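# Carry tube from window bench into door-side tube rack

## Task

Pick up the tube sitting on the shelved bench by the window and push it fully down into any hole of the tube rack on the shelved bench by the door. The tube must never touch the floor, and the robot must not tip over or finish leaning.

## Robot and tools

ROBOT. TidyBot++: a single mobile base (0.54 m long, 0.50 m wide, 0.38 m tall) on four powered casters, carrying one seven-joint Kinova arm with a two-finger Robotiq gripper. The shoulder sits 0.12 m ahead of the base centre, 0.68 m up. Segments: upper arm 0.42 m, forearm 0.31 m, hand 0.31 m from wrist to the reported hand point. The arm begins folded, hand pointing down, sticking out up to 0.08 m in front of the base. With the hand pointing straight down it can rise to only about 0.94 m above the floor, and only near the base. Cameras: base_camera (fixed on the base, looking forward) and wrist_camera (fisheye, looking along the hand).

FRAMES. Base frame: origin on the floor below the base centre, x forward, y left, z up, metres. hand_pose is reported in it: the midpoint between the finger pads, with the hand's z axis running out along the fingers and the fingers closing along its y axis. Odometry frame = base frame at the scene's start; base_odometry gives x, y and heading (rad, left positive, -3.142 to 3.142) from wheel counting, so wheel slip shows up as travel. base_tilt reports forward/right lean in degrees.

TOOL move. All action keys go in one call; motions start together.
- base: an object with any of translate_m (forward positive, -2 to 2 m), strafe_m (left positive, -2 to 2 m), rotate_rad (counter-clockwise from above positive, -6.3 to 6.3). These are offsets from where the base last reported itself, along its axes at the command's start.
- joints: absolute angles by name: joint_1_rad to joint_7_rad in radians, plus gripper_pos from 0 (open, about 85 mm gap) to 1 (closed). joint_2_rad is limited to ±2.249, joint_4_rad to ±2.579, joint_6_rad to ±2.099; the rest are continuous and go the short way round, so send steps under half a turn. joint_1_rad positive turns the arm clockwise seen from above, opposite to rotate_rad.
- target: one list of seven numbers [x, y, z, qw, qx, qy, qz], an absolute hand pose in the base frame (metres, unit quaternion). With target, joints may only contain gripper_pos.
- speeds: optional caps for this call: translate_m/strafe_m 0.05 to 0.5 m/s (give only one of them when both are driven), rotate_rad 0.1 to 1.57 rad/s, gripper_pos 0.234 to 0.993 per second.
- cameras: list of base_camera, wrist_camera or all; [] for none.
- blocking: true (default) waits until everything rests; false returns in about half a second while motion goes on.
An unknown key makes the call invalid; an out-of-range number gets it refused, and a refusal cancels the rest of that reply's moves.

Other tools: wait(seconds 0 to 10, cameras) returns state without commanding; stop(cameras) brakes all running motions; zoom_image(camera, region [x0, y0, x1, y1] pixels, at most 504 by 504) enlarges part of the latest image; read_manual gives licence texts only; finished_scene(scene) ends the current scene, taking its number.

RESULTS. Each result gives joint_positions, hand_pose, hand_target (where the hand would be if joints reached their targets), base_odometry, base_tilt, motor_effort (% of max, peak in brackets), a pictures line naming image order, and status words: "done"; "moving"; "off_target" (rested away from target, may still be pushing); "contact_stop" or "time_out" (an unasked stop, which also halts later calls in the reply); "not_followed" with "joint command not followed" or "pose unreachable" (a self-collision or reach check withheld the arm); "torque_fault" (the arm halts about 10 s); "limit_stop_at_motor_heat" (overheating, the arm sinks). "ARM HIT" flags the arm striking the base or itself. on_its_own lists unrequested actions. For the gripper, "off_target" at a mid value means an object stopped the fingers, i.e. something is held; "done" at 1 means nothing is held.

PRACTICE. Hand targets usually finish within about 3 cm; fix by adding (wanted minus read) to the last target. To hold still, resend hand_target, not hand_pose. A held load makes the arm sag; do not resend read angles while holding. Joints may stop short by their tolerance (about 0.04 to 0.11 rad). Closing the fingers pushes the tips about 13 mm further out; closed tips reach about 20 mm past the hand point. When lowering a tube into the rack, hand_pose stops falling once it seats even as commands go lower; watch effort and images.

AVOID. The arm neither slows for nor steers around furniture and keeps pushing when blocked. Driving or turning with the arm snagged above about 0.6 m, reaching far out from folded, or swinging a stretched arm sideways can tip the robot; back away or retract to right it. Low forward-pointing targets close to the base can hit the base. Keep the tube off the floor, never release it while moving, squeeze gently, and avoid slams, hard pushes and long stretched holds that heat motors. Something may occasionally nudge loose objects.

Each tool is called after "Request:" by a JSON object that holds its "fn" and its "kwargs".

## Session

Request:
{"fn": "move", "kwargs": {}}

Scene clock: 0.00 s.
base_odometry: x=+0.000 y=+0.000 heading=+0.000
base_tilt: forward=+0.2 right=+0.4
base_status: not commanded
joint_positions: joint_1_rad=-0.033 joint_2_rad=-0.354 joint_3_rad=+3.158 joint_4_rad=-2.550 joint_5_rad=-0.044 joint_6_rad=-0.923 joint_7_rad=+1.556 gripper_pos=+0.000
joint_status: not commanded
motor_effort: joint_1_rad=+0 joint_2_rad=-2 joint_3_rad=+0 joint_4_rad=+12 joint_5_rad=-1 joint_6_rad=+0 joint_7_rad=+1
hand_pose: x=+0.2355 y=+0.0148 z=+0.5818 quat_wxyz=(-0.021, +1.000, -0.012, +0.011) (m; base frame)
hand_target: x=+0.2346 y=+0.0148 z=+0.5813 quat_wxyz=(-0.021, +1.000, -0.012, +0.011) (m; base frame)
hand_status: not commanded
pictures: base_camera, wrist_camera
camera_calibration:
wrist_camera: T_world_to_cam=[[-0.0960849, -0.988019, -0.120771, 0.122334], [-0.994648, 0.090674, 0.0495397, 0.246808], [-0.0379954, 0.124884, -0.991444, 0.719846], [0, 0, 0, 1]] pos_world=[0.284592, 0.00859187, 0.716234]

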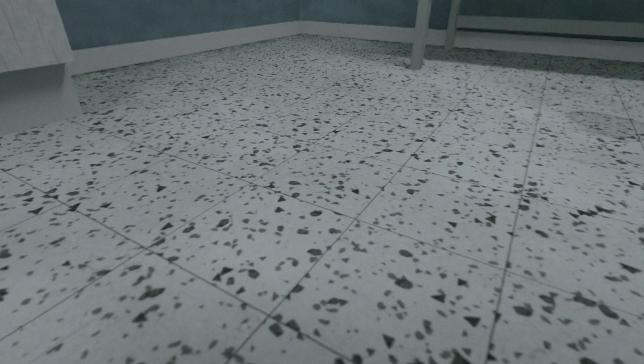

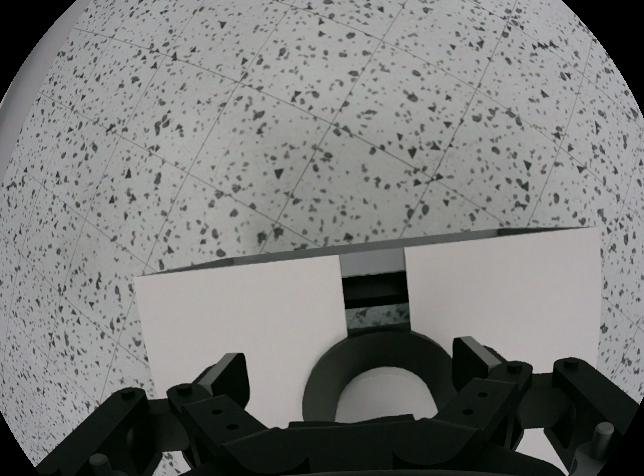

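Request:
{"fn": "move", "kwargs": {"joints": {"joint_1_rad":0,"joint_2_rad":-0.35,"joint_3_rad":3.1416,"joint_4_rad":-2.3,"joint_5_rad":0,"joint_6_rad":0.3,"joint_7_rad":1.57}}}

Request:
{"fn": "move", "kwargs": {"base": {"rotate_rad":1.4}}}

Request:
{"fn": "move", "kwargs": {"base": {"rotate_rad":1.4}}}

Request:
{"fn": "move", "kwargs": {"base": {"rotate_rad":1.4}}}

Scene clock: 15.23 s.
move: done
base_odometry: x=+0.000 y=+0.000 heading=+0.000
base_tilt: forward=+0.3 right=+0.4
base_status: not commanded
joint_positions: joint_1_rad=-0.014 joint_2_rad=-0.354 joint_3_rad=+3.158 joint_4_rad=-2.304 joint_5_rad=-0.044 joint_6_rad=+0.244 joint_7_rad=+1.556 gripper_pos=+0.000
joint_status: all done
motor_effort: joint_1_rad=+0(1) joint_2_rad=-8(9) joint_3_rad=+0(2) joint_4_rad=+19(20) joint_5_rad=-1(2) joint_6_rad=+9(9) joint_7_rad=+1(2)
hand_pose: x=+0.5738 y=-0.0041 z=+0.9186 quat_wxyz=(-0.016, +0.753, -0.028, +0.658) (m; base frame)
hand_target: x=+0.5771 y=+0.0013 z=+0.9361 quat_wxyz=(+0.000, +0.735, +0.000, +0.679) (m; base frame)
hand_status: not commanded
pictures: base_camera, wrist_camera
camera_calibration:
wrist_camera: T_world_to_cam=[[0.0472585, -0.988238, -0.145438, 0.117195], [-0.199567, 0.133324, -0.970772, 1.0495], [0.978744, 0.0749019, -0.190919, -0.249947], [0, 0, 0, 1]] pos_world=[0.448541, -0.00538556, 0.988149]

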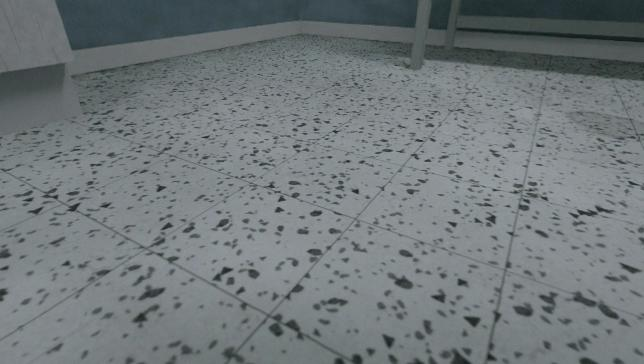

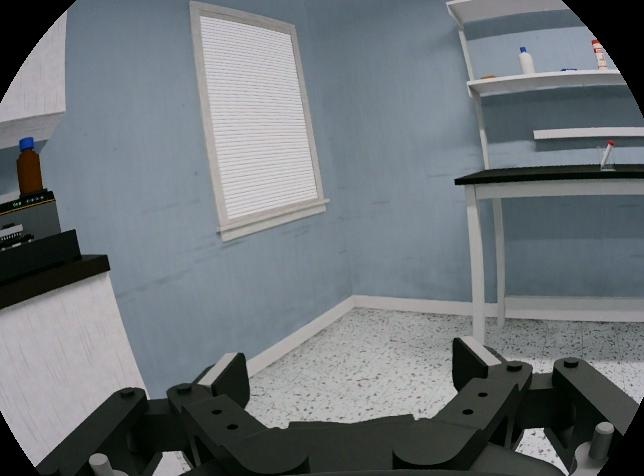

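Scene clock: 17.40 s.
move: done
base_odometry: x=+0.000 y=+0.000 heading=+1.399
base_tilt: forward=+0.2 right=+0.5
base_status: done
joint_positions: joint_1_rad=-0.007 joint_2_rad=-0.354 joint_3_rad=+3.149 joint_4_rad=-2.304 joint_5_rad=-0.044 joint_6_rad=+0.248 joint_7_rad=+1.556 gripper_pos=+0.000
joint_status: not commanded
motor_effort: joint_1_rad=+0(2) joint_2_rad=-8(10) joint_3_rad=+0(2) joint_4_rad=+19(20) joint_5_rad=-1(1) joint_6_rad=+9(9) joint_7_rad=+1(1)
hand_pose: x=+0.5738 y=-0.0027 z=+0.9196 quat_wxyz=(-0.016, +0.751, -0.026, +0.659) (m; base frame)
hand_target: x=+0.5771 y=+0.0013 z=+0.9361 quat_wxyz=(+0.000, +0.735, +0.000, +0.679) (m; base frame)
hand_status: not commanded
pictures: base_camera, wrist_camera
camera_calibration:
wrist_camera: T_world_to_cam=[[0.0492268, -0.988613, -0.142199, 0.114643], [-0.196545, 0.129999, -0.971839, 1.04953], [0.979258, 0.075789, -0.187908, -0.25296], [0, 0, 0, 1]] pos_world=[0.448349, -0.00392835, 0.98874]

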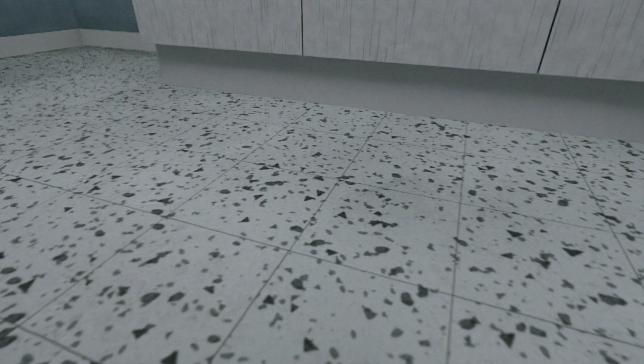

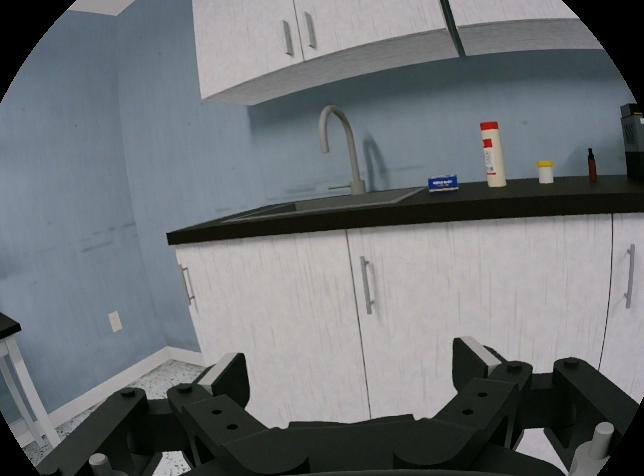

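Scene clock: 19.57 s.
move: done
base_odometry: x=+0.000 y=+0.000 heading=+2.798
base_tilt: forward=+0.2 right=+0.4
base_status: done
joint_positions: joint_1_rad=-0.005 joint_2_rad=-0.354 joint_3_rad=+3.146 joint_4_rad=-2.304 joint_5_rad=-0.044 joint_6_rad=+0.248 joint_7_rad=+1.556 gripper_pos=+0.000
joint_status: not commanded
motor_effort: joint_1_rad=+0(2) joint_2_rad=-7(9) joint_3_rad=+0(2) joint_4_rad=+20(20) joint_5_rad=-1(1) joint_6_rad=+9(9) joint_7_rad=+0(1)
hand_pose: x=+0.5738 y=-0.0019 z=+0.9197 quat_wxyz=(-0.016, +0.751, -0.025, +0.659) (m; base frame)
hand_target: x=+0.5771 y=+0.0013 z=+0.9361 quat_wxyz=(+0.000, +0.735, +0.000, +0.679) (m; base frame)
hand_status: not commanded
pictures: base_camera, wrist_camera
camera_calibration:
wrist_camera: T_world_to_cam=[[0.0504162, -0.988738, -0.140907, 0.113604], [-0.196211, 0.128531, -0.972101, 1.0496], [0.979265, 0.0766571, -0.187521, -0.253333], [0, 0, 0, 1]] pos_world=[0.448296, -0.0031612, 0.988821]

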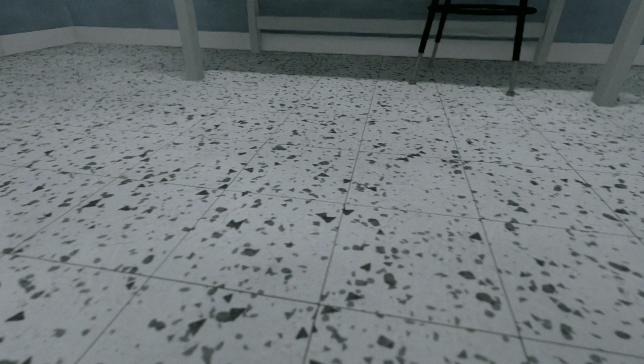

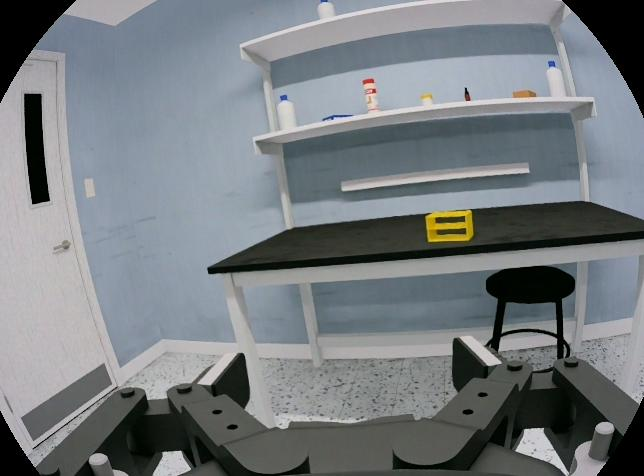

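Scene clock: 21.73 s.
move: done
base_odometry: x=+0.000 y=+0.000 heading=-2.086
base_tilt: forward=+0.2 right=+0.4
base_status: done
joint_positions: joint_1_rad=-0.004 joint_2_rad=-0.354 joint_3_rad=+3.144 joint_4_rad=-2.304 joint_5_rad=-0.044 joint_6_rad=+0.248 joint_7_rad=+1.556 gripper_pos=+0.000
joint_status: not commanded
motor_effort: joint_1_rad=-1(2) joint_2_rad=-8(9) joint_3_rad=+0(2) joint_4_rad=+19(20) joint_5_rad=-1(1) joint_6_rad=+9(9) joint_7_rad=+1(1)
hand_pose: x=+0.5738 y=-0.0013 z=+0.9198 quat_wxyz=(-0.016, +0.751, -0.025, +0.659) (m; base frame)
hand_target: x=+0.5771 y=+0.0013 z=+0.9361 quat_wxyz=(+0.000, +0.735, +0.000, +0.679) (m; base frame)
hand_status: not commanded
pictures: base_camera, wrist_camera
camera_calibration:
wrist_camera: T_world_to_cam=[[0.0512829, -0.988794, -0.140201, 0.11301], [-0.196019, 0.127689, -0.972251, 1.04964], [0.979258, 0.077342, -0.187275, -0.253572], [0, 0, 0, 1]] pos_world=[0.448267, -0.00267214, 0.988871]

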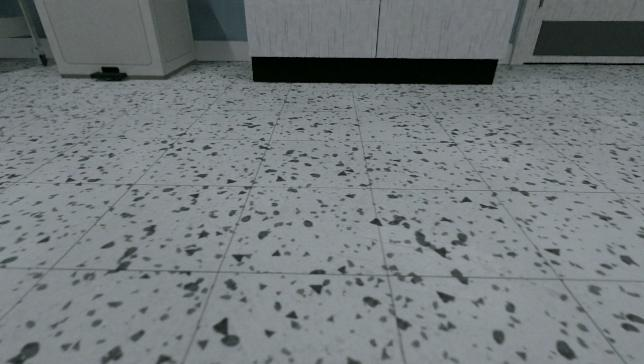

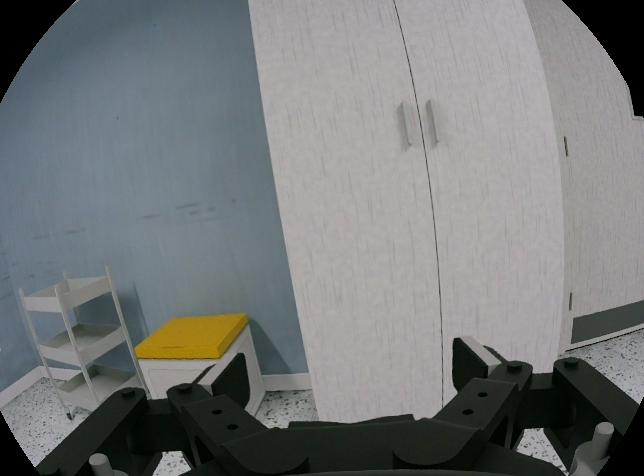

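Request:
{"fn": "move", "kwargs": {"base": {"rotate_rad":1.55}}}

Request:
{"fn": "zoom_image", "kwargs": {"camera": "wrist_camera", "region": [200, 60, 500, 300]}}

Scene clock: 31.50 s.
move: done
base_odometry: x=+0.000 y=+0.000 heading=-0.537
base_tilt: forward=+0.2 right=+0.5
base_status: done
joint_positions: joint_1_rad=-0.003 joint_2_rad=-0.354 joint_3_rad=+3.142 joint_4_rad=-2.304 joint_5_rad=-0.044 joint_6_rad=+0.249 joint_7_rad=+1.556 gripper_pos=+0.000
joint_status: not commanded
motor_effort: joint_1_rad=+0(2) joint_2_rad=-9(10) joint_3_rad=+0(2) joint_4_rad=+19(20) joint_5_rad=-1(1) joint_6_rad=+9(9) joint_7_rad=+0(1)
hand_pose: x=+0.5738 y=-0.0010 z=+0.9199 quat_wxyz=(-0.016, +0.751, -0.024, +0.659) (m; base frame)
hand_target: x=+0.5771 y=+0.0013 z=+0.9361 quat_wxyz=(+0.000, +0.735, +0.000, +0.679) (m; base frame)
hand_status: not commanded
pictures: base_camera, wrist_camera
camera_calibration:
wrist_camera: T_world_to_cam=[[0.0518629, -0.988827, -0.139755, 0.112631], [-0.195912, 0.12715, -0.972343, 1.04967], [0.979249, 0.0778083, -0.187129, -0.253712], [0, 0, 0, 1]] pos_world=[0.448249, -0.00235182, 0.988901]

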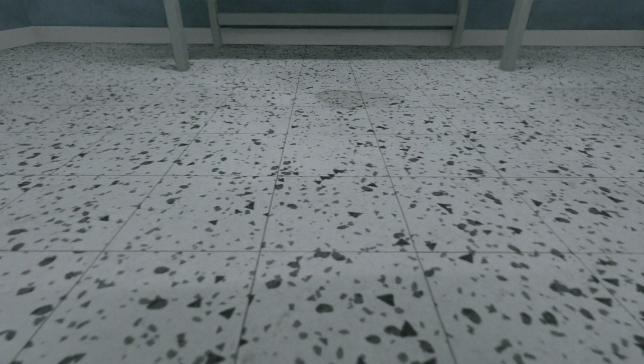

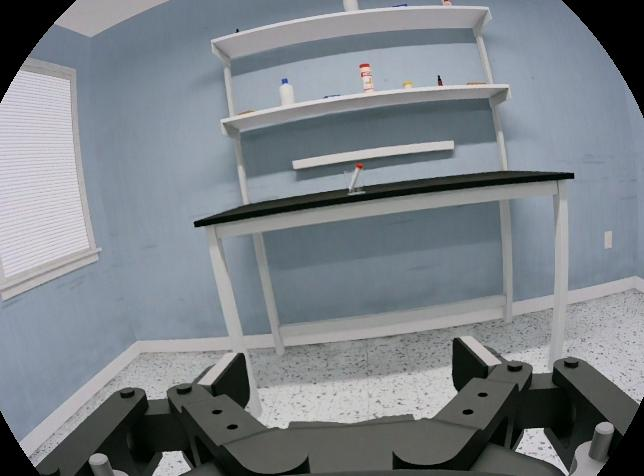

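Scaled by 1.680.

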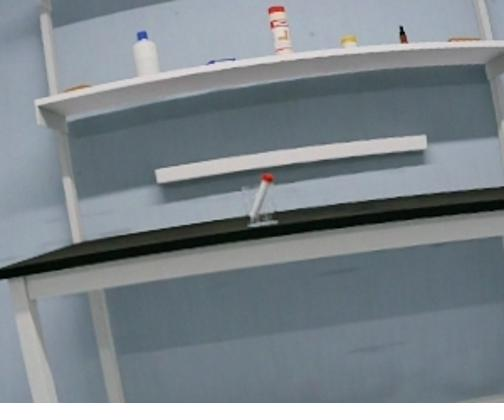

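Request:
{"fn": "move", "kwargs": {"base": {"rotate_rad":-0.087}, "cameras": [], "joints": {"joint_5_rad":0.04,"joint_6_rad":0.15}}}

Request:
{"fn": "move", "kwargs": {"base": {"translate_m":0.95,"strafe_m":0.1}}}

Request:
{"fn": "zoom_image", "kwargs": {"camera": "wrist_camera", "region": [180, 40, 480, 280]}}

Scene clock: 64.93 s.
move: done
base_odometry: x=+0.000 y=+0.000 heading=-0.623
base_tilt: forward=+0.2 right=+0.4
base_status: done
joint_positions: joint_1_rad=-0.001 joint_2_rad=-0.354 joint_3_rad=+3.143 joint_4_rad=-2.303 joint_5_rad=-0.007 joint_6_rad=+0.148 joint_7_rad=+1.556 gripper_pos=+0.000
joint_status: all done
motor_effort: joint_1_rad=+0(2) joint_2_rad=-8(10) joint_3_rad=+0(2) joint_4_rad=+19(21) joint_5_rad=-1(2) joint_6_rad=+9(11) joint_7_rad=+0(1)
hand_pose: x=+0.5684 y=+0.0009 z=+0.8897 quat_wxyz=(-0.007, +0.783, -0.009, +0.621) (m; base frame)
hand_target: x=+0.5699 y=+0.0032 z=+0.8899 quat_wxyz=(+0.010, +0.783, +0.017, +0.621) (m; base frame)
hand_status: not commanded
pictures: none
No camera images: "cameras" was empty.

Scene clock: 67.90 s.
move: done
base_odometry: x=+0.830 y=-0.473 heading=-0.623
base_tilt: forward=+0.3 right=+0.4
base_status: done
joint_positions: joint_1_rad=-0.001 joint_2_rad=-0.353 joint_3_rad=+3.143 joint_4_rad=-2.303 joint_5_rad=-0.007 joint_6_rad=+0.148 joint_7_rad=+1.556 gripper_pos=+0.000
joint_status: not commanded
motor_effort: joint_1_rad=+0(1) joint_2_rad=-8(10) joint_3_rad=+0(1) joint_4_rad=+19(20) joint_5_rad=-1(1) joint_6_rad=+9(9) joint_7_rad=+1(1)
hand_pose: x=+0.5687 y=+0.0009 z=+0.8891 quat_wxyz=(-0.007, +0.784, -0.009, +0.621) (m; base frame)
hand_target: x=+0.5699 y=+0.0032 z=+0.8899 quat_wxyz=(+0.010, +0.783, +0.017, +0.621) (m; base frame)
hand_status: not commanded
pictures: base_camera, wrist_camera
camera_calibration:
wrist_camera: T_world_to_cam=[[0.0524136, -0.992299, -0.112229, 0.0856318], [-0.294505, 0.0920261, -0.951209, 1.05583], [0.954212, 0.0829083, -0.287414, -0.151251], [0, 0, 0, 1]] pos_world=[0.450785, 0.000348221, 0.970455]

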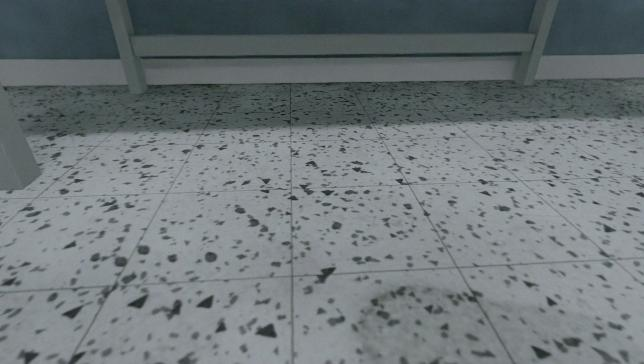

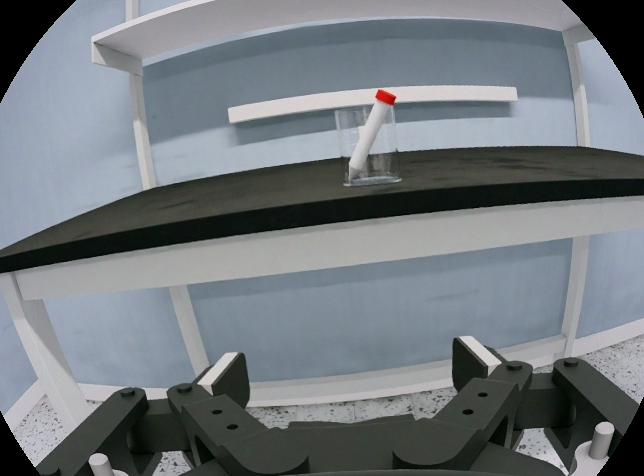

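Scaled by 1.680.

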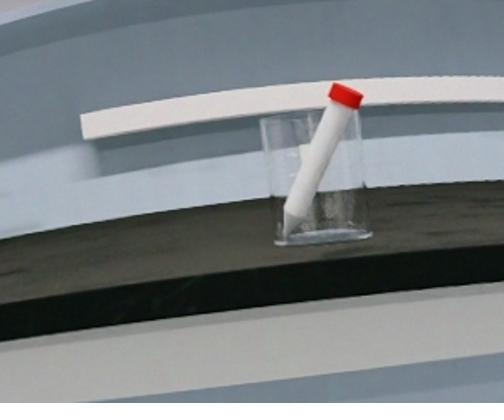

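Request:
{"fn": "move", "kwargs": {"base": {"translate_m":0.2,"strafe_m":-0.05}, "target": [0.53, 0.0, 1.13, 0, 0.866, 0, 0.5]}}

Request:
{"fn": "zoom_image", "kwargs": {"camera": "wrist_camera", "region": [200, 120, 500, 360]}}

Scene clock: 99.40 s.
move: off_target
base_odometry: x=+0.963 y=-0.631 heading=-0.622
base_tilt: forward=+0.3 right=+0.4
base_status: done
joint_positions: joint_1_rad=-0.001 joint_2_rad=-0.271 joint_3_rad=+3.143 joint_4_rad=-1.164 joint_5_rad=-0.007 joint_6_rad=-1.151 joint_7_rad=+1.556 gripper_pos=+0.000
joint_status: not commanded
motor_effort: joint_1_rad=+0(1) joint_2_rad=-8(14) joint_3_rad=+1(1) joint_4_rad=+17(22) joint_5_rad=-1(1) joint_6_rad=+8(9) joint_7_rad=+1(1)
hand_pose: x=+0.5282 y=+0.0032 z=+1.1428 quat_wxyz=(-0.008, +0.853, -0.006, +0.522) (m; base frame)
hand_target: x=+0.5300 y=+0.0000 z=+1.1300 quat_wxyz=(+0.000, +0.866, +0.000, +0.500) (m; base frame)
hand_status: off_target (0.013 m and 3.1 deg from the pose sent, 0.244 m and 16.8 deg at the start)
pictures: base_camera, wrist_camera
camera_calibration:
wrist_camera: T_world_to_cam=[[0.0327324, -0.992085, -0.121223, 0.139195], [-0.514156, 0.0872943, -0.853243, 1.28905], [0.857072, 0.0902564, -0.507229, 0.262613], [0, 0, 0, 1]] pos_world=[0.43314, 0.00186419, 1.24995]

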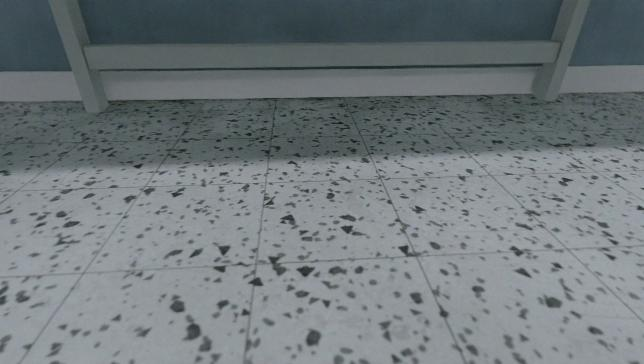

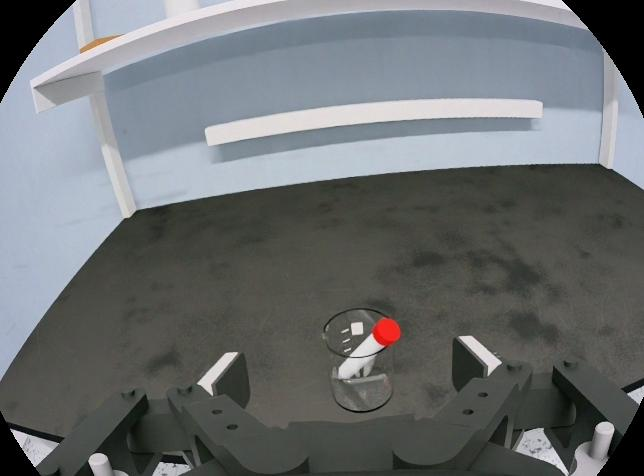

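Scaled by 1.680.

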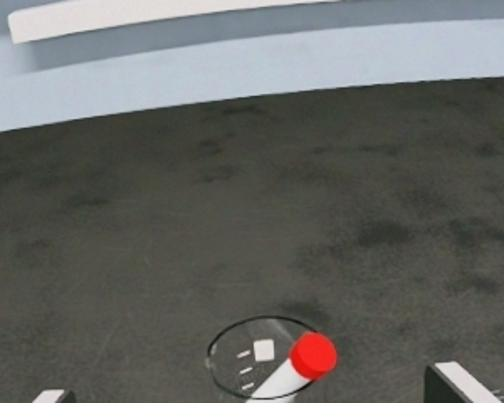

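Request:
{"fn": "move", "kwargs": {"target": [0.55, -0.02, 1.04, -0.153, 0.690, -0.153, 0.690]}}

Request:
{"fn": "zoom_image", "kwargs": {"camera": "wrist_camera", "region": [200, 140, 500, 380]}}

Scene clock: 137.87 s.
move: off_target
base_odometry: x=+0.963 y=-0.631 heading=-0.622
base_tilt: forward=+0.2 right=+0.4
base_status: not commanded
joint_positions: joint_1_rad=-0.112 joint_2_rad=-0.461 joint_3_rad=+3.257 joint_4_rad=-2.072 joint_5_rad=-0.118 joint_6_rad=-0.008 joint_7_rad=+1.415 gripper_pos=+0.000
joint_status: not commanded
motor_effort: joint_1_rad=+0(1) joint_2_rad=-6(10) joint_3_rad=-1(2) joint_4_rad=+21(22) joint_5_rad=-1(2) joint_6_rad=+9(9) joint_7_rad=+1(1)
hand_pose: x=+0.5590 y=-0.0123 z=+1.0302 quat_wxyz=(-0.116, +0.716, -0.113, +0.679) (m; base frame)
hand_target: x=+0.5500 y=-0.0200 z=+1.0400 quat_wxyz=(-0.153, +0.690, -0.153, +0.690) (m; base frame)
hand_status: off_target (0.015 m and 7.1 deg from the pose sent, 0.108 m and 35.9 deg at the start)
pictures: base_camera, wrist_camera
camera_calibration:
wrist_camera: T_world_to_cam=[[0.0693805, -0.917391, -0.391892, 0.368466], [-0.12045, 0.382261, -0.916171, 1.05852], [0.990292, 0.110768, -0.083978, -0.329793], [0, 0, 0, 1]] pos_world=[0.428525, -0.0300714, 1.08649]

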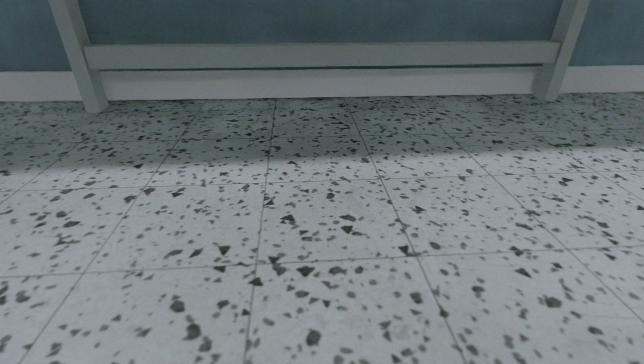

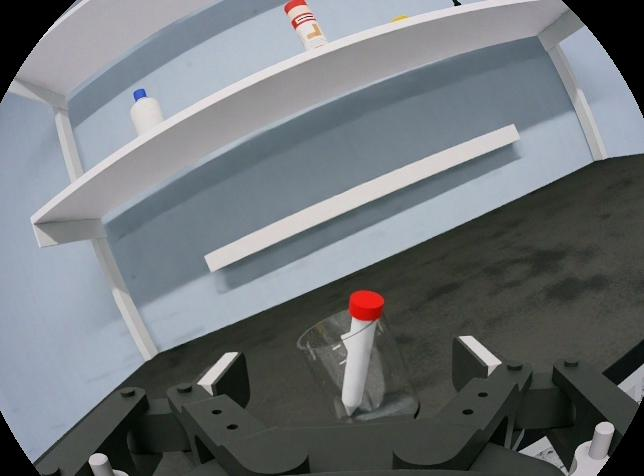

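Scaled by 1.680.

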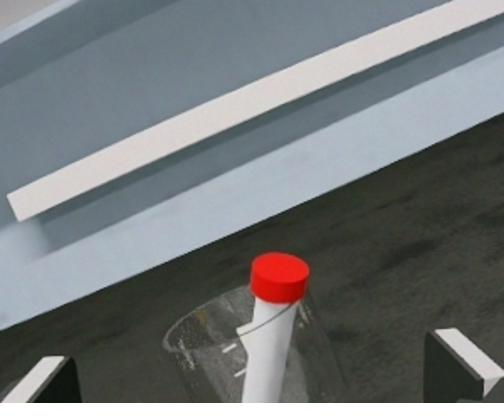

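Request:
{"fn": "move", "kwargs": {"target": [0.611, -0.030, 1.037, -0.189, 0.6814, -0.189, 0.6814], "cameras": ["wrist_camera"]}}

Request:
{"fn": "zoom_image", "kwargs": {"camera": "wrist_camera", "region": [200, 180, 500, 420]}}

Scene clock: 157.90 s.
move: off_target
base_odometry: x=+0.963 y=-0.631 heading=-0.622
base_tilt: forward=+0.2 right=+0.4
base_status: not commanded
joint_positions: joint_1_rad=-0.292 joint_2_rad=-0.351 joint_3_rad=+3.427 joint_4_rad=-2.051 joint_5_rad=-0.119 joint_6_rad=+0.086 joint_7_rad=+1.315 gripper_pos=+0.000
joint_status: not commanded
motor_effort: joint_1_rad=+0(1) joint_2_rad=-9(11) joint_3_rad=-2(3) joint_4_rad=+20(21) joint_5_rad=-1(1) joint_6_rad=+9(9) joint_7_rad=+1(1)
hand_pose: x=+0.6054 y=-0.0225 z=+1.0159 quat_wxyz=(-0.166, +0.709, -0.163, +0.666) (m; base frame)
hand_target: x=+0.6110 y=-0.0300 z=+1.0370 quat_wxyz=(-0.189, +0.681, -0.189, +0.681) (m; base frame)
hand_status: off_target (0.023 m and 5.4 deg from the pose sent, 0.055 m and 12.8 deg at the start)
pictures: wrist_camera
camera_calibration:
wrist_camera: T_world_to_cam=[[0.0637156, -0.850953, -0.521362, 0.486738], [-0.12809, 0.51113, -0.849905, 0.995149], [0.989714, 0.120934, -0.0764319, -0.38286], [0, 0, 0, 1]] pos_world=[0.475378, -0.048158, 1.07029]

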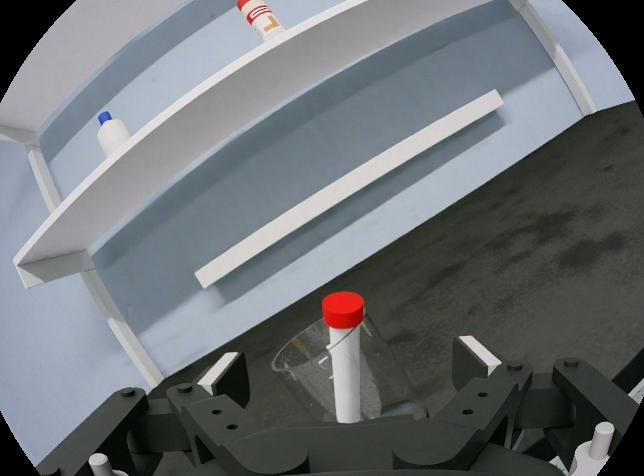

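Scaled by 1.680.

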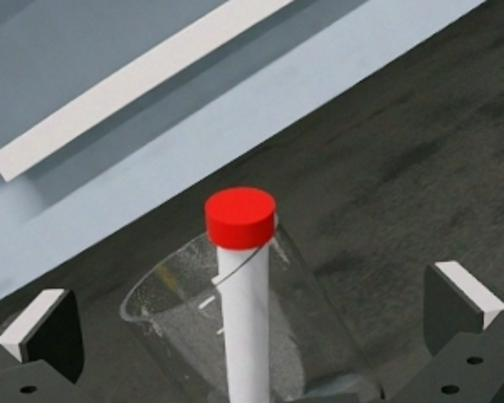

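Request:
{"fn": "move", "kwargs": {"target": [0.685, -0.031, 1.045, -0.195, 0.680, -0.195, 0.680], "cameras": ["wrist_camera"]}}

Request:
{"fn": "zoom_image", "kwargs": {"camera": "wrist_camera", "region": [200, 220, 500, 460]}}

Scene clock: 171.33 s.
move: off_target
base_odometry: x=+0.963 y=-0.631 heading=-0.622
base_tilt: forward=+0.3 right=+0.5
base_status: not commanded
joint_positions: joint_1_rad=-0.508 joint_2_rad=-0.183 joint_3_rad=+3.662 joint_4_rad=-1.904 joint_5_rad=+0.005 joint_6_rad=+0.115 joint_7_rad=+1.079 gripper_pos=+0.000
joint_status: not commanded
motor_effort: joint_1_rad=-1(1) joint_2_rad=-12(14) joint_3_rad=-2(3) joint_4_rad=+20(21) joint_5_rad=-1(1) joint_6_rad=+9(9) joint_7_rad=+0(1)
hand_pose: x=+0.6783 y=-0.0309 z=+1.0245 quat_wxyz=(-0.196, +0.697, -0.207, +0.658) (m; base frame)
hand_target: x=+0.6850 y=-0.0310 z=+1.0450 quat_wxyz=(-0.195, +0.680, -0.195, +0.680) (m; base frame)
hand_status: off_target (0.022 m and 3.5 deg from the pose sent, 0.085 m and 6.1 deg at the start)
pictures: wrist_camera
camera_calibration:
wrist_camera: T_world_to_cam=[[0.042932, -0.791775, -0.609302, 0.585423], [-0.115841, 0.601806, -0.790196, 0.949411], [0.992339, 0.104507, -0.0658836, -0.46645], [0, 0, 0, 1]] pos_world=[0.547725, -0.0590904, 1.07619]

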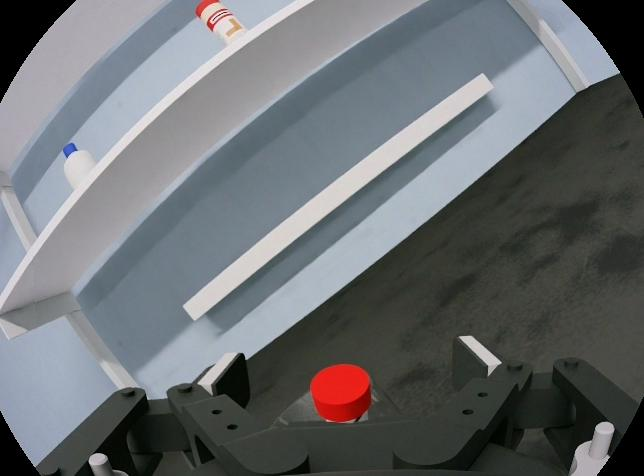

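Scaled by 1.680.

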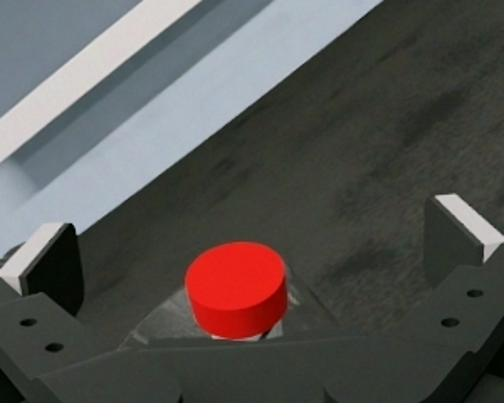

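Request:
{"fn": "move", "kwargs": {"target": [0.682, -0.021, 1.038, -0.192, 0.681, -0.192, 0.681], "cameras": ["wrist_camera"]}}

Request:
{"fn": "zoom_image", "kwargs": {"camera": "wrist_camera", "region": [200, 220, 500, 460]}}

Scene clock: 187.53 s.
move: done
base_odometry: x=+0.963 y=-0.631 heading=-0.622
base_tilt: forward=+0.3 right=+0.4
base_status: not commanded
joint_positions: joint_1_rad=-0.395 joint_2_rad=-0.180 joint_3_rad=+3.552 joint_4_rad=-1.903 joint_5_rad=+0.005 joint_6_rad=+0.139 joint_7_rad=+1.077 gripper_pos=+0.000
joint_status: not commanded
motor_effort: joint_1_rad=+0(1) joint_2_rad=-13(14) joint_3_rad=-1(2) joint_4_rad=+20(21) joint_5_rad=-1(1) joint_6_rad=+9(9) joint_7_rad=+0(1)
hand_pose: x=+0.6754 y=-0.0284 z=+1.0355 quat_wxyz=(-0.190, +0.689, -0.201, +0.670) (m; base frame)
hand_target: x=+0.6820 y=-0.0210 z=+1.0380 quat_wxyz=(-0.192, +0.681, -0.192, +0.681) (m; base frame)
hand_status: done (0.010 m and 1.8 deg from the pose sent, 0.017 m and 3.7 deg at the start)
pictures: wrist_camera
camera_calibration:
wrist_camera: T_world_to_cam=[[0.0549056, -0.803014, -0.593426, 0.569415], [-0.0878503, 0.588133, -0.803979, 0.951268], [0.994619, 0.0962756, -0.0382533, -0.493458], [0, 0, 0, 1]] pos_world=[0.543108, -0.0547154, 1.08383]

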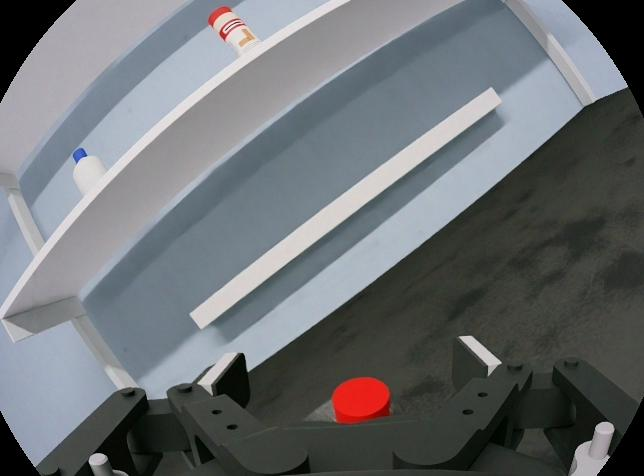

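Scaled by 1.680.

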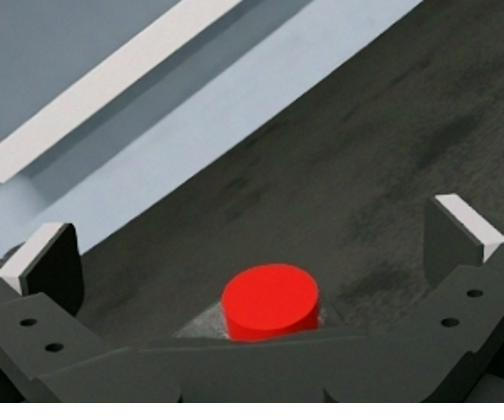

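Request:
{"fn": "move", "kwargs": {"target": [0.683, -0.017, 1.024, -0.192, 0.681, -0.192, 0.681], "cameras": ["wrist_camera"]}}

Request:
{"fn": "zoom_image", "kwargs": {"camera": "wrist_camera", "region": [200, 220, 500, 460]}}

Scene clock: 203.13 s.
move: off_target
base_odometry: x=+0.963 y=-0.631 heading=-0.622
base_tilt: forward=+0.3 right=+0.4
base_status: not commanded
joint_positions: joint_1_rad=-0.309 joint_2_rad=-0.161 joint_3_rad=+3.476 joint_4_rad=-1.919 joint_5_rad=+0.015 joint_6_rad=+0.187 joint_7_rad=+1.039 gripper_pos=+0.000
joint_status: not commanded
motor_effort: joint_1_rad=+0(1) joint_2_rad=-15(15) joint_3_rad=-2(2) joint_4_rad=+20(21) joint_5_rad=-1(1) joint_6_rad=+9(9) joint_7_rad=+0(1)
hand_pose: x=+0.6782 y=-0.0276 z=+1.0343 quat_wxyz=(-0.192, +0.680, -0.206, +0.678) (m; base frame)
hand_target: x=+0.6830 y=-0.0170 z=+1.0240 quat_wxyz=(-0.192, +0.681, -0.192, +0.681) (m; base frame)
hand_status: off_target (0.016 m and 1.6 deg from the pose sent, 0.018 m and 1.8 deg at the start)
pictures: wrist_camera
camera_calibration:
wrist_camera: T_world_to_cam=[[0.0586019, -0.798052, -0.599732, 0.573352], [-0.0647245, 0.596463, -0.800026, 0.930548], [0.996181, 0.0857004, -0.0166996, -0.520007], [0, 0, 0, 1]] pos_world=[0.544651, -0.0529083, 1.07964]

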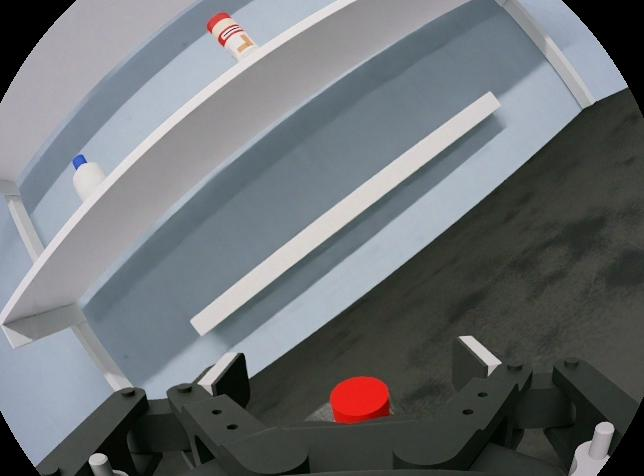

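Scaled by 1.680.

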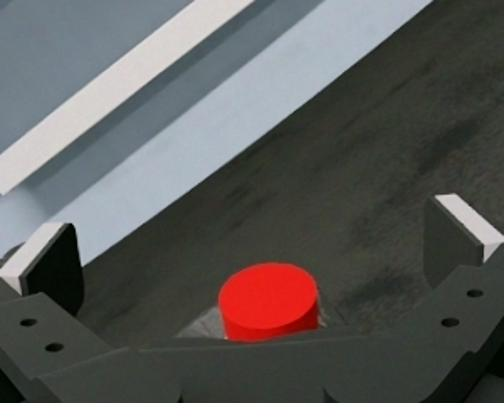

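Request:
{"fn": "move", "kwargs": {"target": [0.682, -0.018, 1.008, -0.192, 0.681, -0.192, 0.681], "cameras": ["wrist_camera"]}}

Request:
{"fn": "zoom_image", "kwargs": {"camera": "wrist_camera", "region": [200, 220, 500, 460]}}

Scene clock: 209.77 s.
move: off_target
base_odometry: x=+0.963 y=-0.631 heading=-0.622
base_tilt: forward=+0.4 right=+0.4
base_status: not commanded
joint_positions: joint_1_rad=-0.255 joint_2_rad=-0.148 joint_3_rad=+3.439 joint_4_rad=-1.965 joint_5_rad=+0.057 joint_6_rad=+0.246 joint_7_rad=+0.989 gripper_pos=+0.000
joint_status: not commanded
motor_effort: joint_1_rad=-1(1) joint_2_rad=-15(16) joint_3_rad=-1(2) joint_4_rad=+20(21) joint_5_rad=-1(1) joint_6_rad=+9(9) joint_7_rad=+0(1)
hand_pose: x=+0.6779 y=-0.0300 z=+1.0182 quat_wxyz=(-0.190, +0.678, -0.208, +0.679) (m; base frame)
hand_target: x=+0.6820 y=-0.0180 z=+1.0080 quat_wxyz=(-0.192, +0.681, -0.192, +0.681) (m; base frame)
hand_status: off_target (0.016 m and 1.9 deg from the pose sent, 0.028 m and 1.6 deg at the start)
pictures: wrist_camera
camera_calibration:
wrist_camera: T_world_to_cam=[[0.0545446, -0.797844, -0.600391, 0.565239], [-0.0593782, 0.59763, -0.79957, 0.915035], [0.996744, 0.0792623, -0.014777, -0.522326], [0, 0, 0, 1]] pos_world=[0.544128, -0.0544792, 1.06328]

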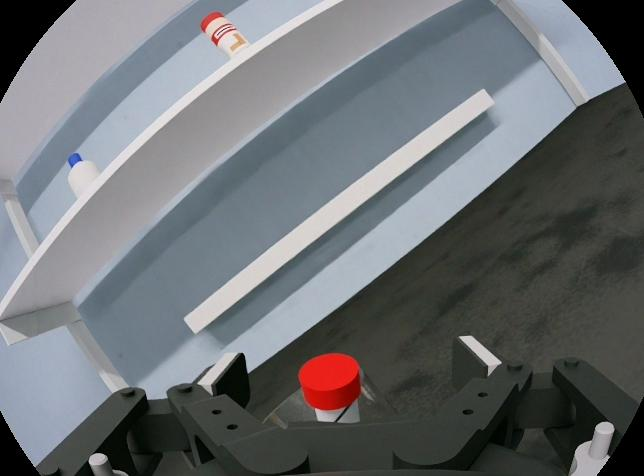

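Scaled by 1.680.

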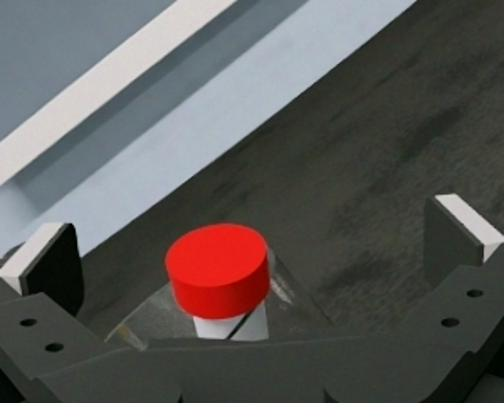

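Request:
{"fn": "move", "kwargs": {"target": [0.681, -0.009, 1.008, -0.192, 0.681, -0.192, 0.681], "cameras": ["wrist_camera"]}}

Request:
{"fn": "zoom_image", "kwargs": {"camera": "wrist_camera", "region": [200, 220, 500, 460]}}

Scene clock: 218.07 s.
move: off_target
base_odometry: x=+0.963 y=-0.631 heading=-0.622
base_tilt: forward=+0.3 right=+0.4
base_status: not commanded
joint_positions: joint_1_rad=-0.207 joint_2_rad=-0.148 joint_3_rad=+3.363 joint_4_rad=-1.965 joint_5_rad=+0.051 joint_6_rad=+0.246 joint_7_rad=+1.000 gripper_pos=+0.000
joint_status: not commanded
motor_effort: joint_1_rad=-1(1) joint_2_rad=-15(16) joint_3_rad=-1(2) joint_4_rad=+20(20) joint_5_rad=-1(1) joint_6_rad=+9(9) joint_7_rad=+1(1)
hand_pose: x=+0.6767 y=-0.0120 z=+1.0198 quat_wxyz=(-0.193, +0.681, -0.193, +0.679) (m; base frame)
hand_target: x=+0.6810 y=-0.0090 z=+1.0080 quat_wxyz=(-0.192, +0.681, -0.192, +0.681) (m; base frame)
hand_status: off_target (0.013 m and 0.3 deg from the pose sent, 0.024 m and 1.9 deg at the start)
pictures: wrist_camera
camera_calibration:
wrist_camera: T_world_to_cam=[[0.0764104, -0.805983, -0.586986, 0.552009], [-0.0723401, 0.582675, -0.80948, 0.924147], [0.994449, 0.104315, -0.0137825, -0.521724], [0, 0, 0, 1]] pos_world=[0.543501, -0.0391439, 1.06491]

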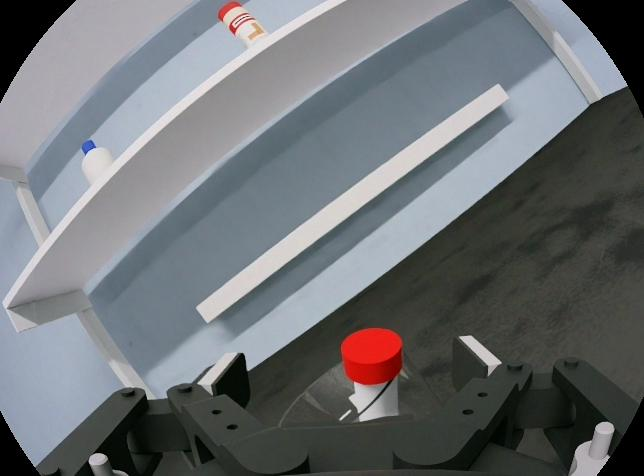

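Scaled by 1.680.

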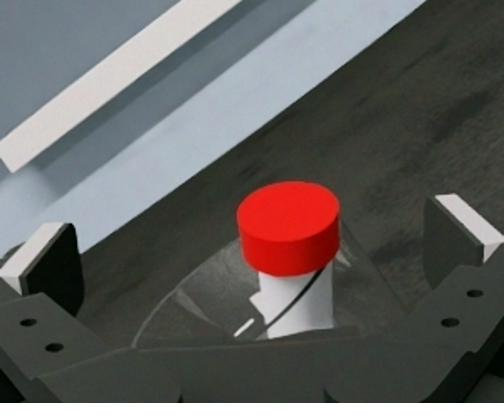

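Request:
{"fn": "move", "kwargs": {"target": [0.681, -0.018, 1.010, -0.192, 0.681, -0.192, 0.681], "cameras": ["wrist_camera"]}}

Request:
{"fn": "zoom_image", "kwargs": {"camera": "wrist_camera", "region": [200, 220, 500, 460]}}

Scene clock: 226.27 s.
move: done
base_odometry: x=+0.963 y=-0.631 heading=-0.622
base_tilt: forward=+0.3 right=+0.4
base_status: not commanded
joint_positions: joint_1_rad=-0.243 joint_2_rad=-0.148 joint_3_rad=+3.415 joint_4_rad=-1.965 joint_5_rad=+0.067 joint_6_rad=+0.246 joint_7_rad=+0.985 gripper_pos=+0.000
joint_status: not commanded
motor_effort: joint_1_rad=-1(1) joint_2_rad=-15(16) joint_3_rad=-1(2) joint_4_rad=+20(20) joint_5_rad=-1(1) joint_6_rad=+9(9) joint_7_rad=+0(1)
hand_pose: x=+0.6776 y=-0.0219 z=+1.0188 quat_wxyz=(-0.191, +0.680, -0.200, +0.679) (m; base frame)
hand_target: x=+0.6810 y=-0.0180 z=+1.0100 quat_wxyz=(-0.192, +0.681, -0.192, +0.681) (m; base frame)
hand_status: done (0.010 m and 0.9 deg from the pose sent, 0.012 m and 0.3 deg at the start)
pictures: wrist_camera
camera_calibration:
wrist_camera: T_world_to_cam=[[0.0659661, -0.80276, -0.592643, 0.55631], [-0.0669522, 0.589037, -0.805328, 0.921384], [0.995573, 0.0928031, -0.0148901, -0.521498], [0, 0, 0, 1]] pos_world=[0.544181, -0.0477494, 1.06394]

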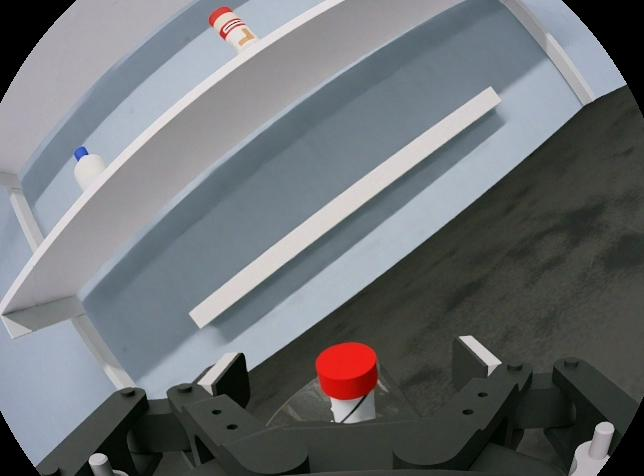

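Scaled by 1.680.

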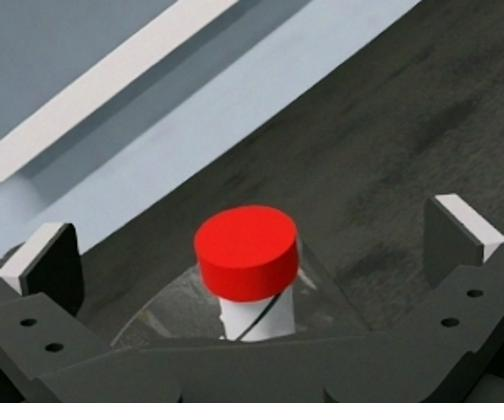

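Request:
{"fn": "move", "kwargs": {"joints": {"gripper_pos":0.70}, "speeds": {"gripper_pos":0.234}, "cameras": ["wrist_camera"]}}

Request:
{"fn": "zoom_image", "kwargs": {"camera": "wrist_camera", "region": [240, 280, 460, 460]}}

Scene clock: 236.80 s.
move: done
base_odometry: x=+0.963 y=-0.631 heading=-0.622
base_tilt: forward=+0.3 right=+0.5
base_status: not commanded
joint_positions: joint_1_rad=-0.243 joint_2_rad=-0.148 joint_3_rad=+3.415 joint_4_rad=-1.965 joint_5_rad=+0.067 joint_6_rad=+0.247 joint_7_rad=+0.985 gripper_pos=+0.698
joint_status: all done
motor_effort: joint_1_rad=+0(1) joint_2_rad=-15(16) joint_3_rad=-1(2) joint_4_rad=+20(21) joint_5_rad=-1(1) joint_6_rad=+9(10) joint_7_rad=+1(1)
hand_pose: x=+0.6777 y=-0.0218 z=+1.0192 quat_wxyz=(-0.192, +0.680, -0.200, +0.679) (m; base frame)
hand_target: x=+0.6810 y=-0.0180 z=+1.0100 quat_wxyz=(-0.192, +0.681, -0.192, +0.681) (m; base frame)
hand_status: not commanded
pictures: wrist_camera
camera_calibration:
wrist_camera: T_world_to_cam=[[0.0669181, -0.802758, -0.592538, 0.555878], [-0.0659147, 0.589015, -0.80543, 0.921091], [0.995579, 0.0929548, -0.0134978, -0.522923], [0, 0, 0, 1]] pos_world=[0.544126, -0.0476925, 1.06419]

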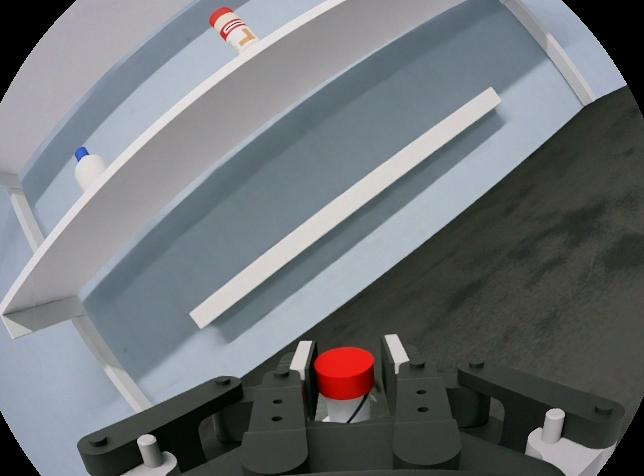

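Scaled by 2.291.

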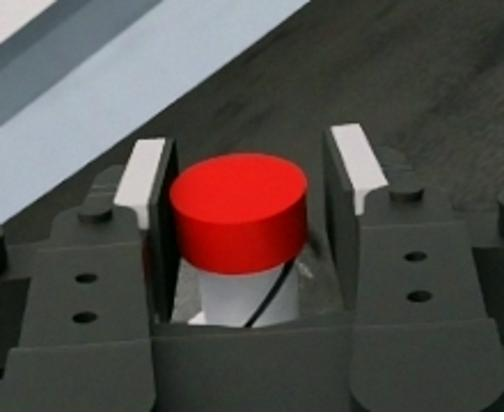

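Request:
{"fn": "move", "kwargs": {"joints": {"gripper_pos":0.78}, "speeds": {"gripper_pos":0.234}, "cameras": ["wrist_camera"]}}

Request:
{"fn": "zoom_image", "kwargs": {"camera": "wrist_camera", "region": [240, 280, 460, 460]}}

Scene clock: 243.23 s.
move: done
base_odometry: x=+0.963 y=-0.631 heading=-0.622
base_tilt: forward=+0.3 right=+0.5
base_status: not commanded
joint_positions: joint_1_rad=-0.243 joint_2_rad=-0.148 joint_3_rad=+3.415 joint_4_rad=-1.965 joint_5_rad=+0.067 joint_6_rad=+0.253 joint_7_rad=+0.985 gripper_pos=+0.765
joint_status: all done
motor_effort: joint_1_rad=-1(1) joint_2_rad=-15(16) joint_3_rad=-1(2) joint_4_rad=+20(20) joint_5_rad=-1(1) joint_6_rad=+9(9) joint_7_rad=+1(1)
hand_pose: x=+0.6777 y=-0.0222 z=+1.0208 quat_wxyz=(-0.192, +0.678, -0.199, +0.681) (m; base frame)
hand_target: x=+0.6810 y=-0.0180 z=+1.0100 quat_wxyz=(-0.192, +0.681, -0.192, +0.681) (m; base frame)
hand_status: not commanded
pictures: wrist_camera
camera_calibration:
wrist_camera: T_world_to_cam=[[0.0695688, -0.802765, -0.592223, 0.554356], [-0.0611377, 0.589115, -0.805733, 0.919757], [0.995702, 0.092261, -0.00809518, -0.528478], [0, 0, 0, 1]] pos_world=[0.543873, -0.0480667, 1.0651]

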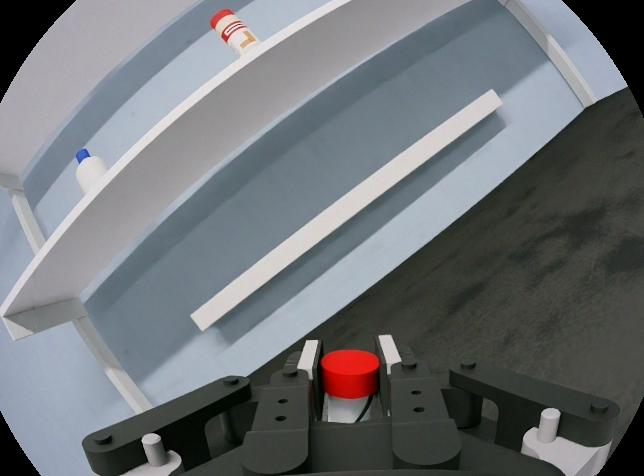

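Scaled by 2.291.

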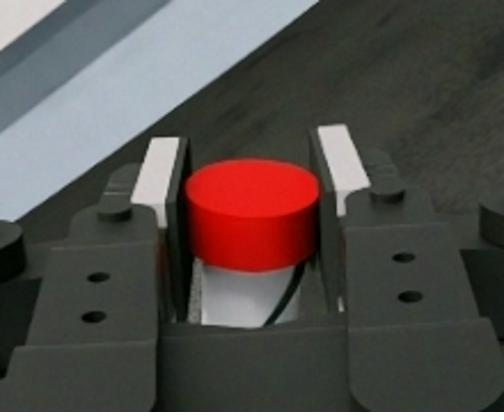

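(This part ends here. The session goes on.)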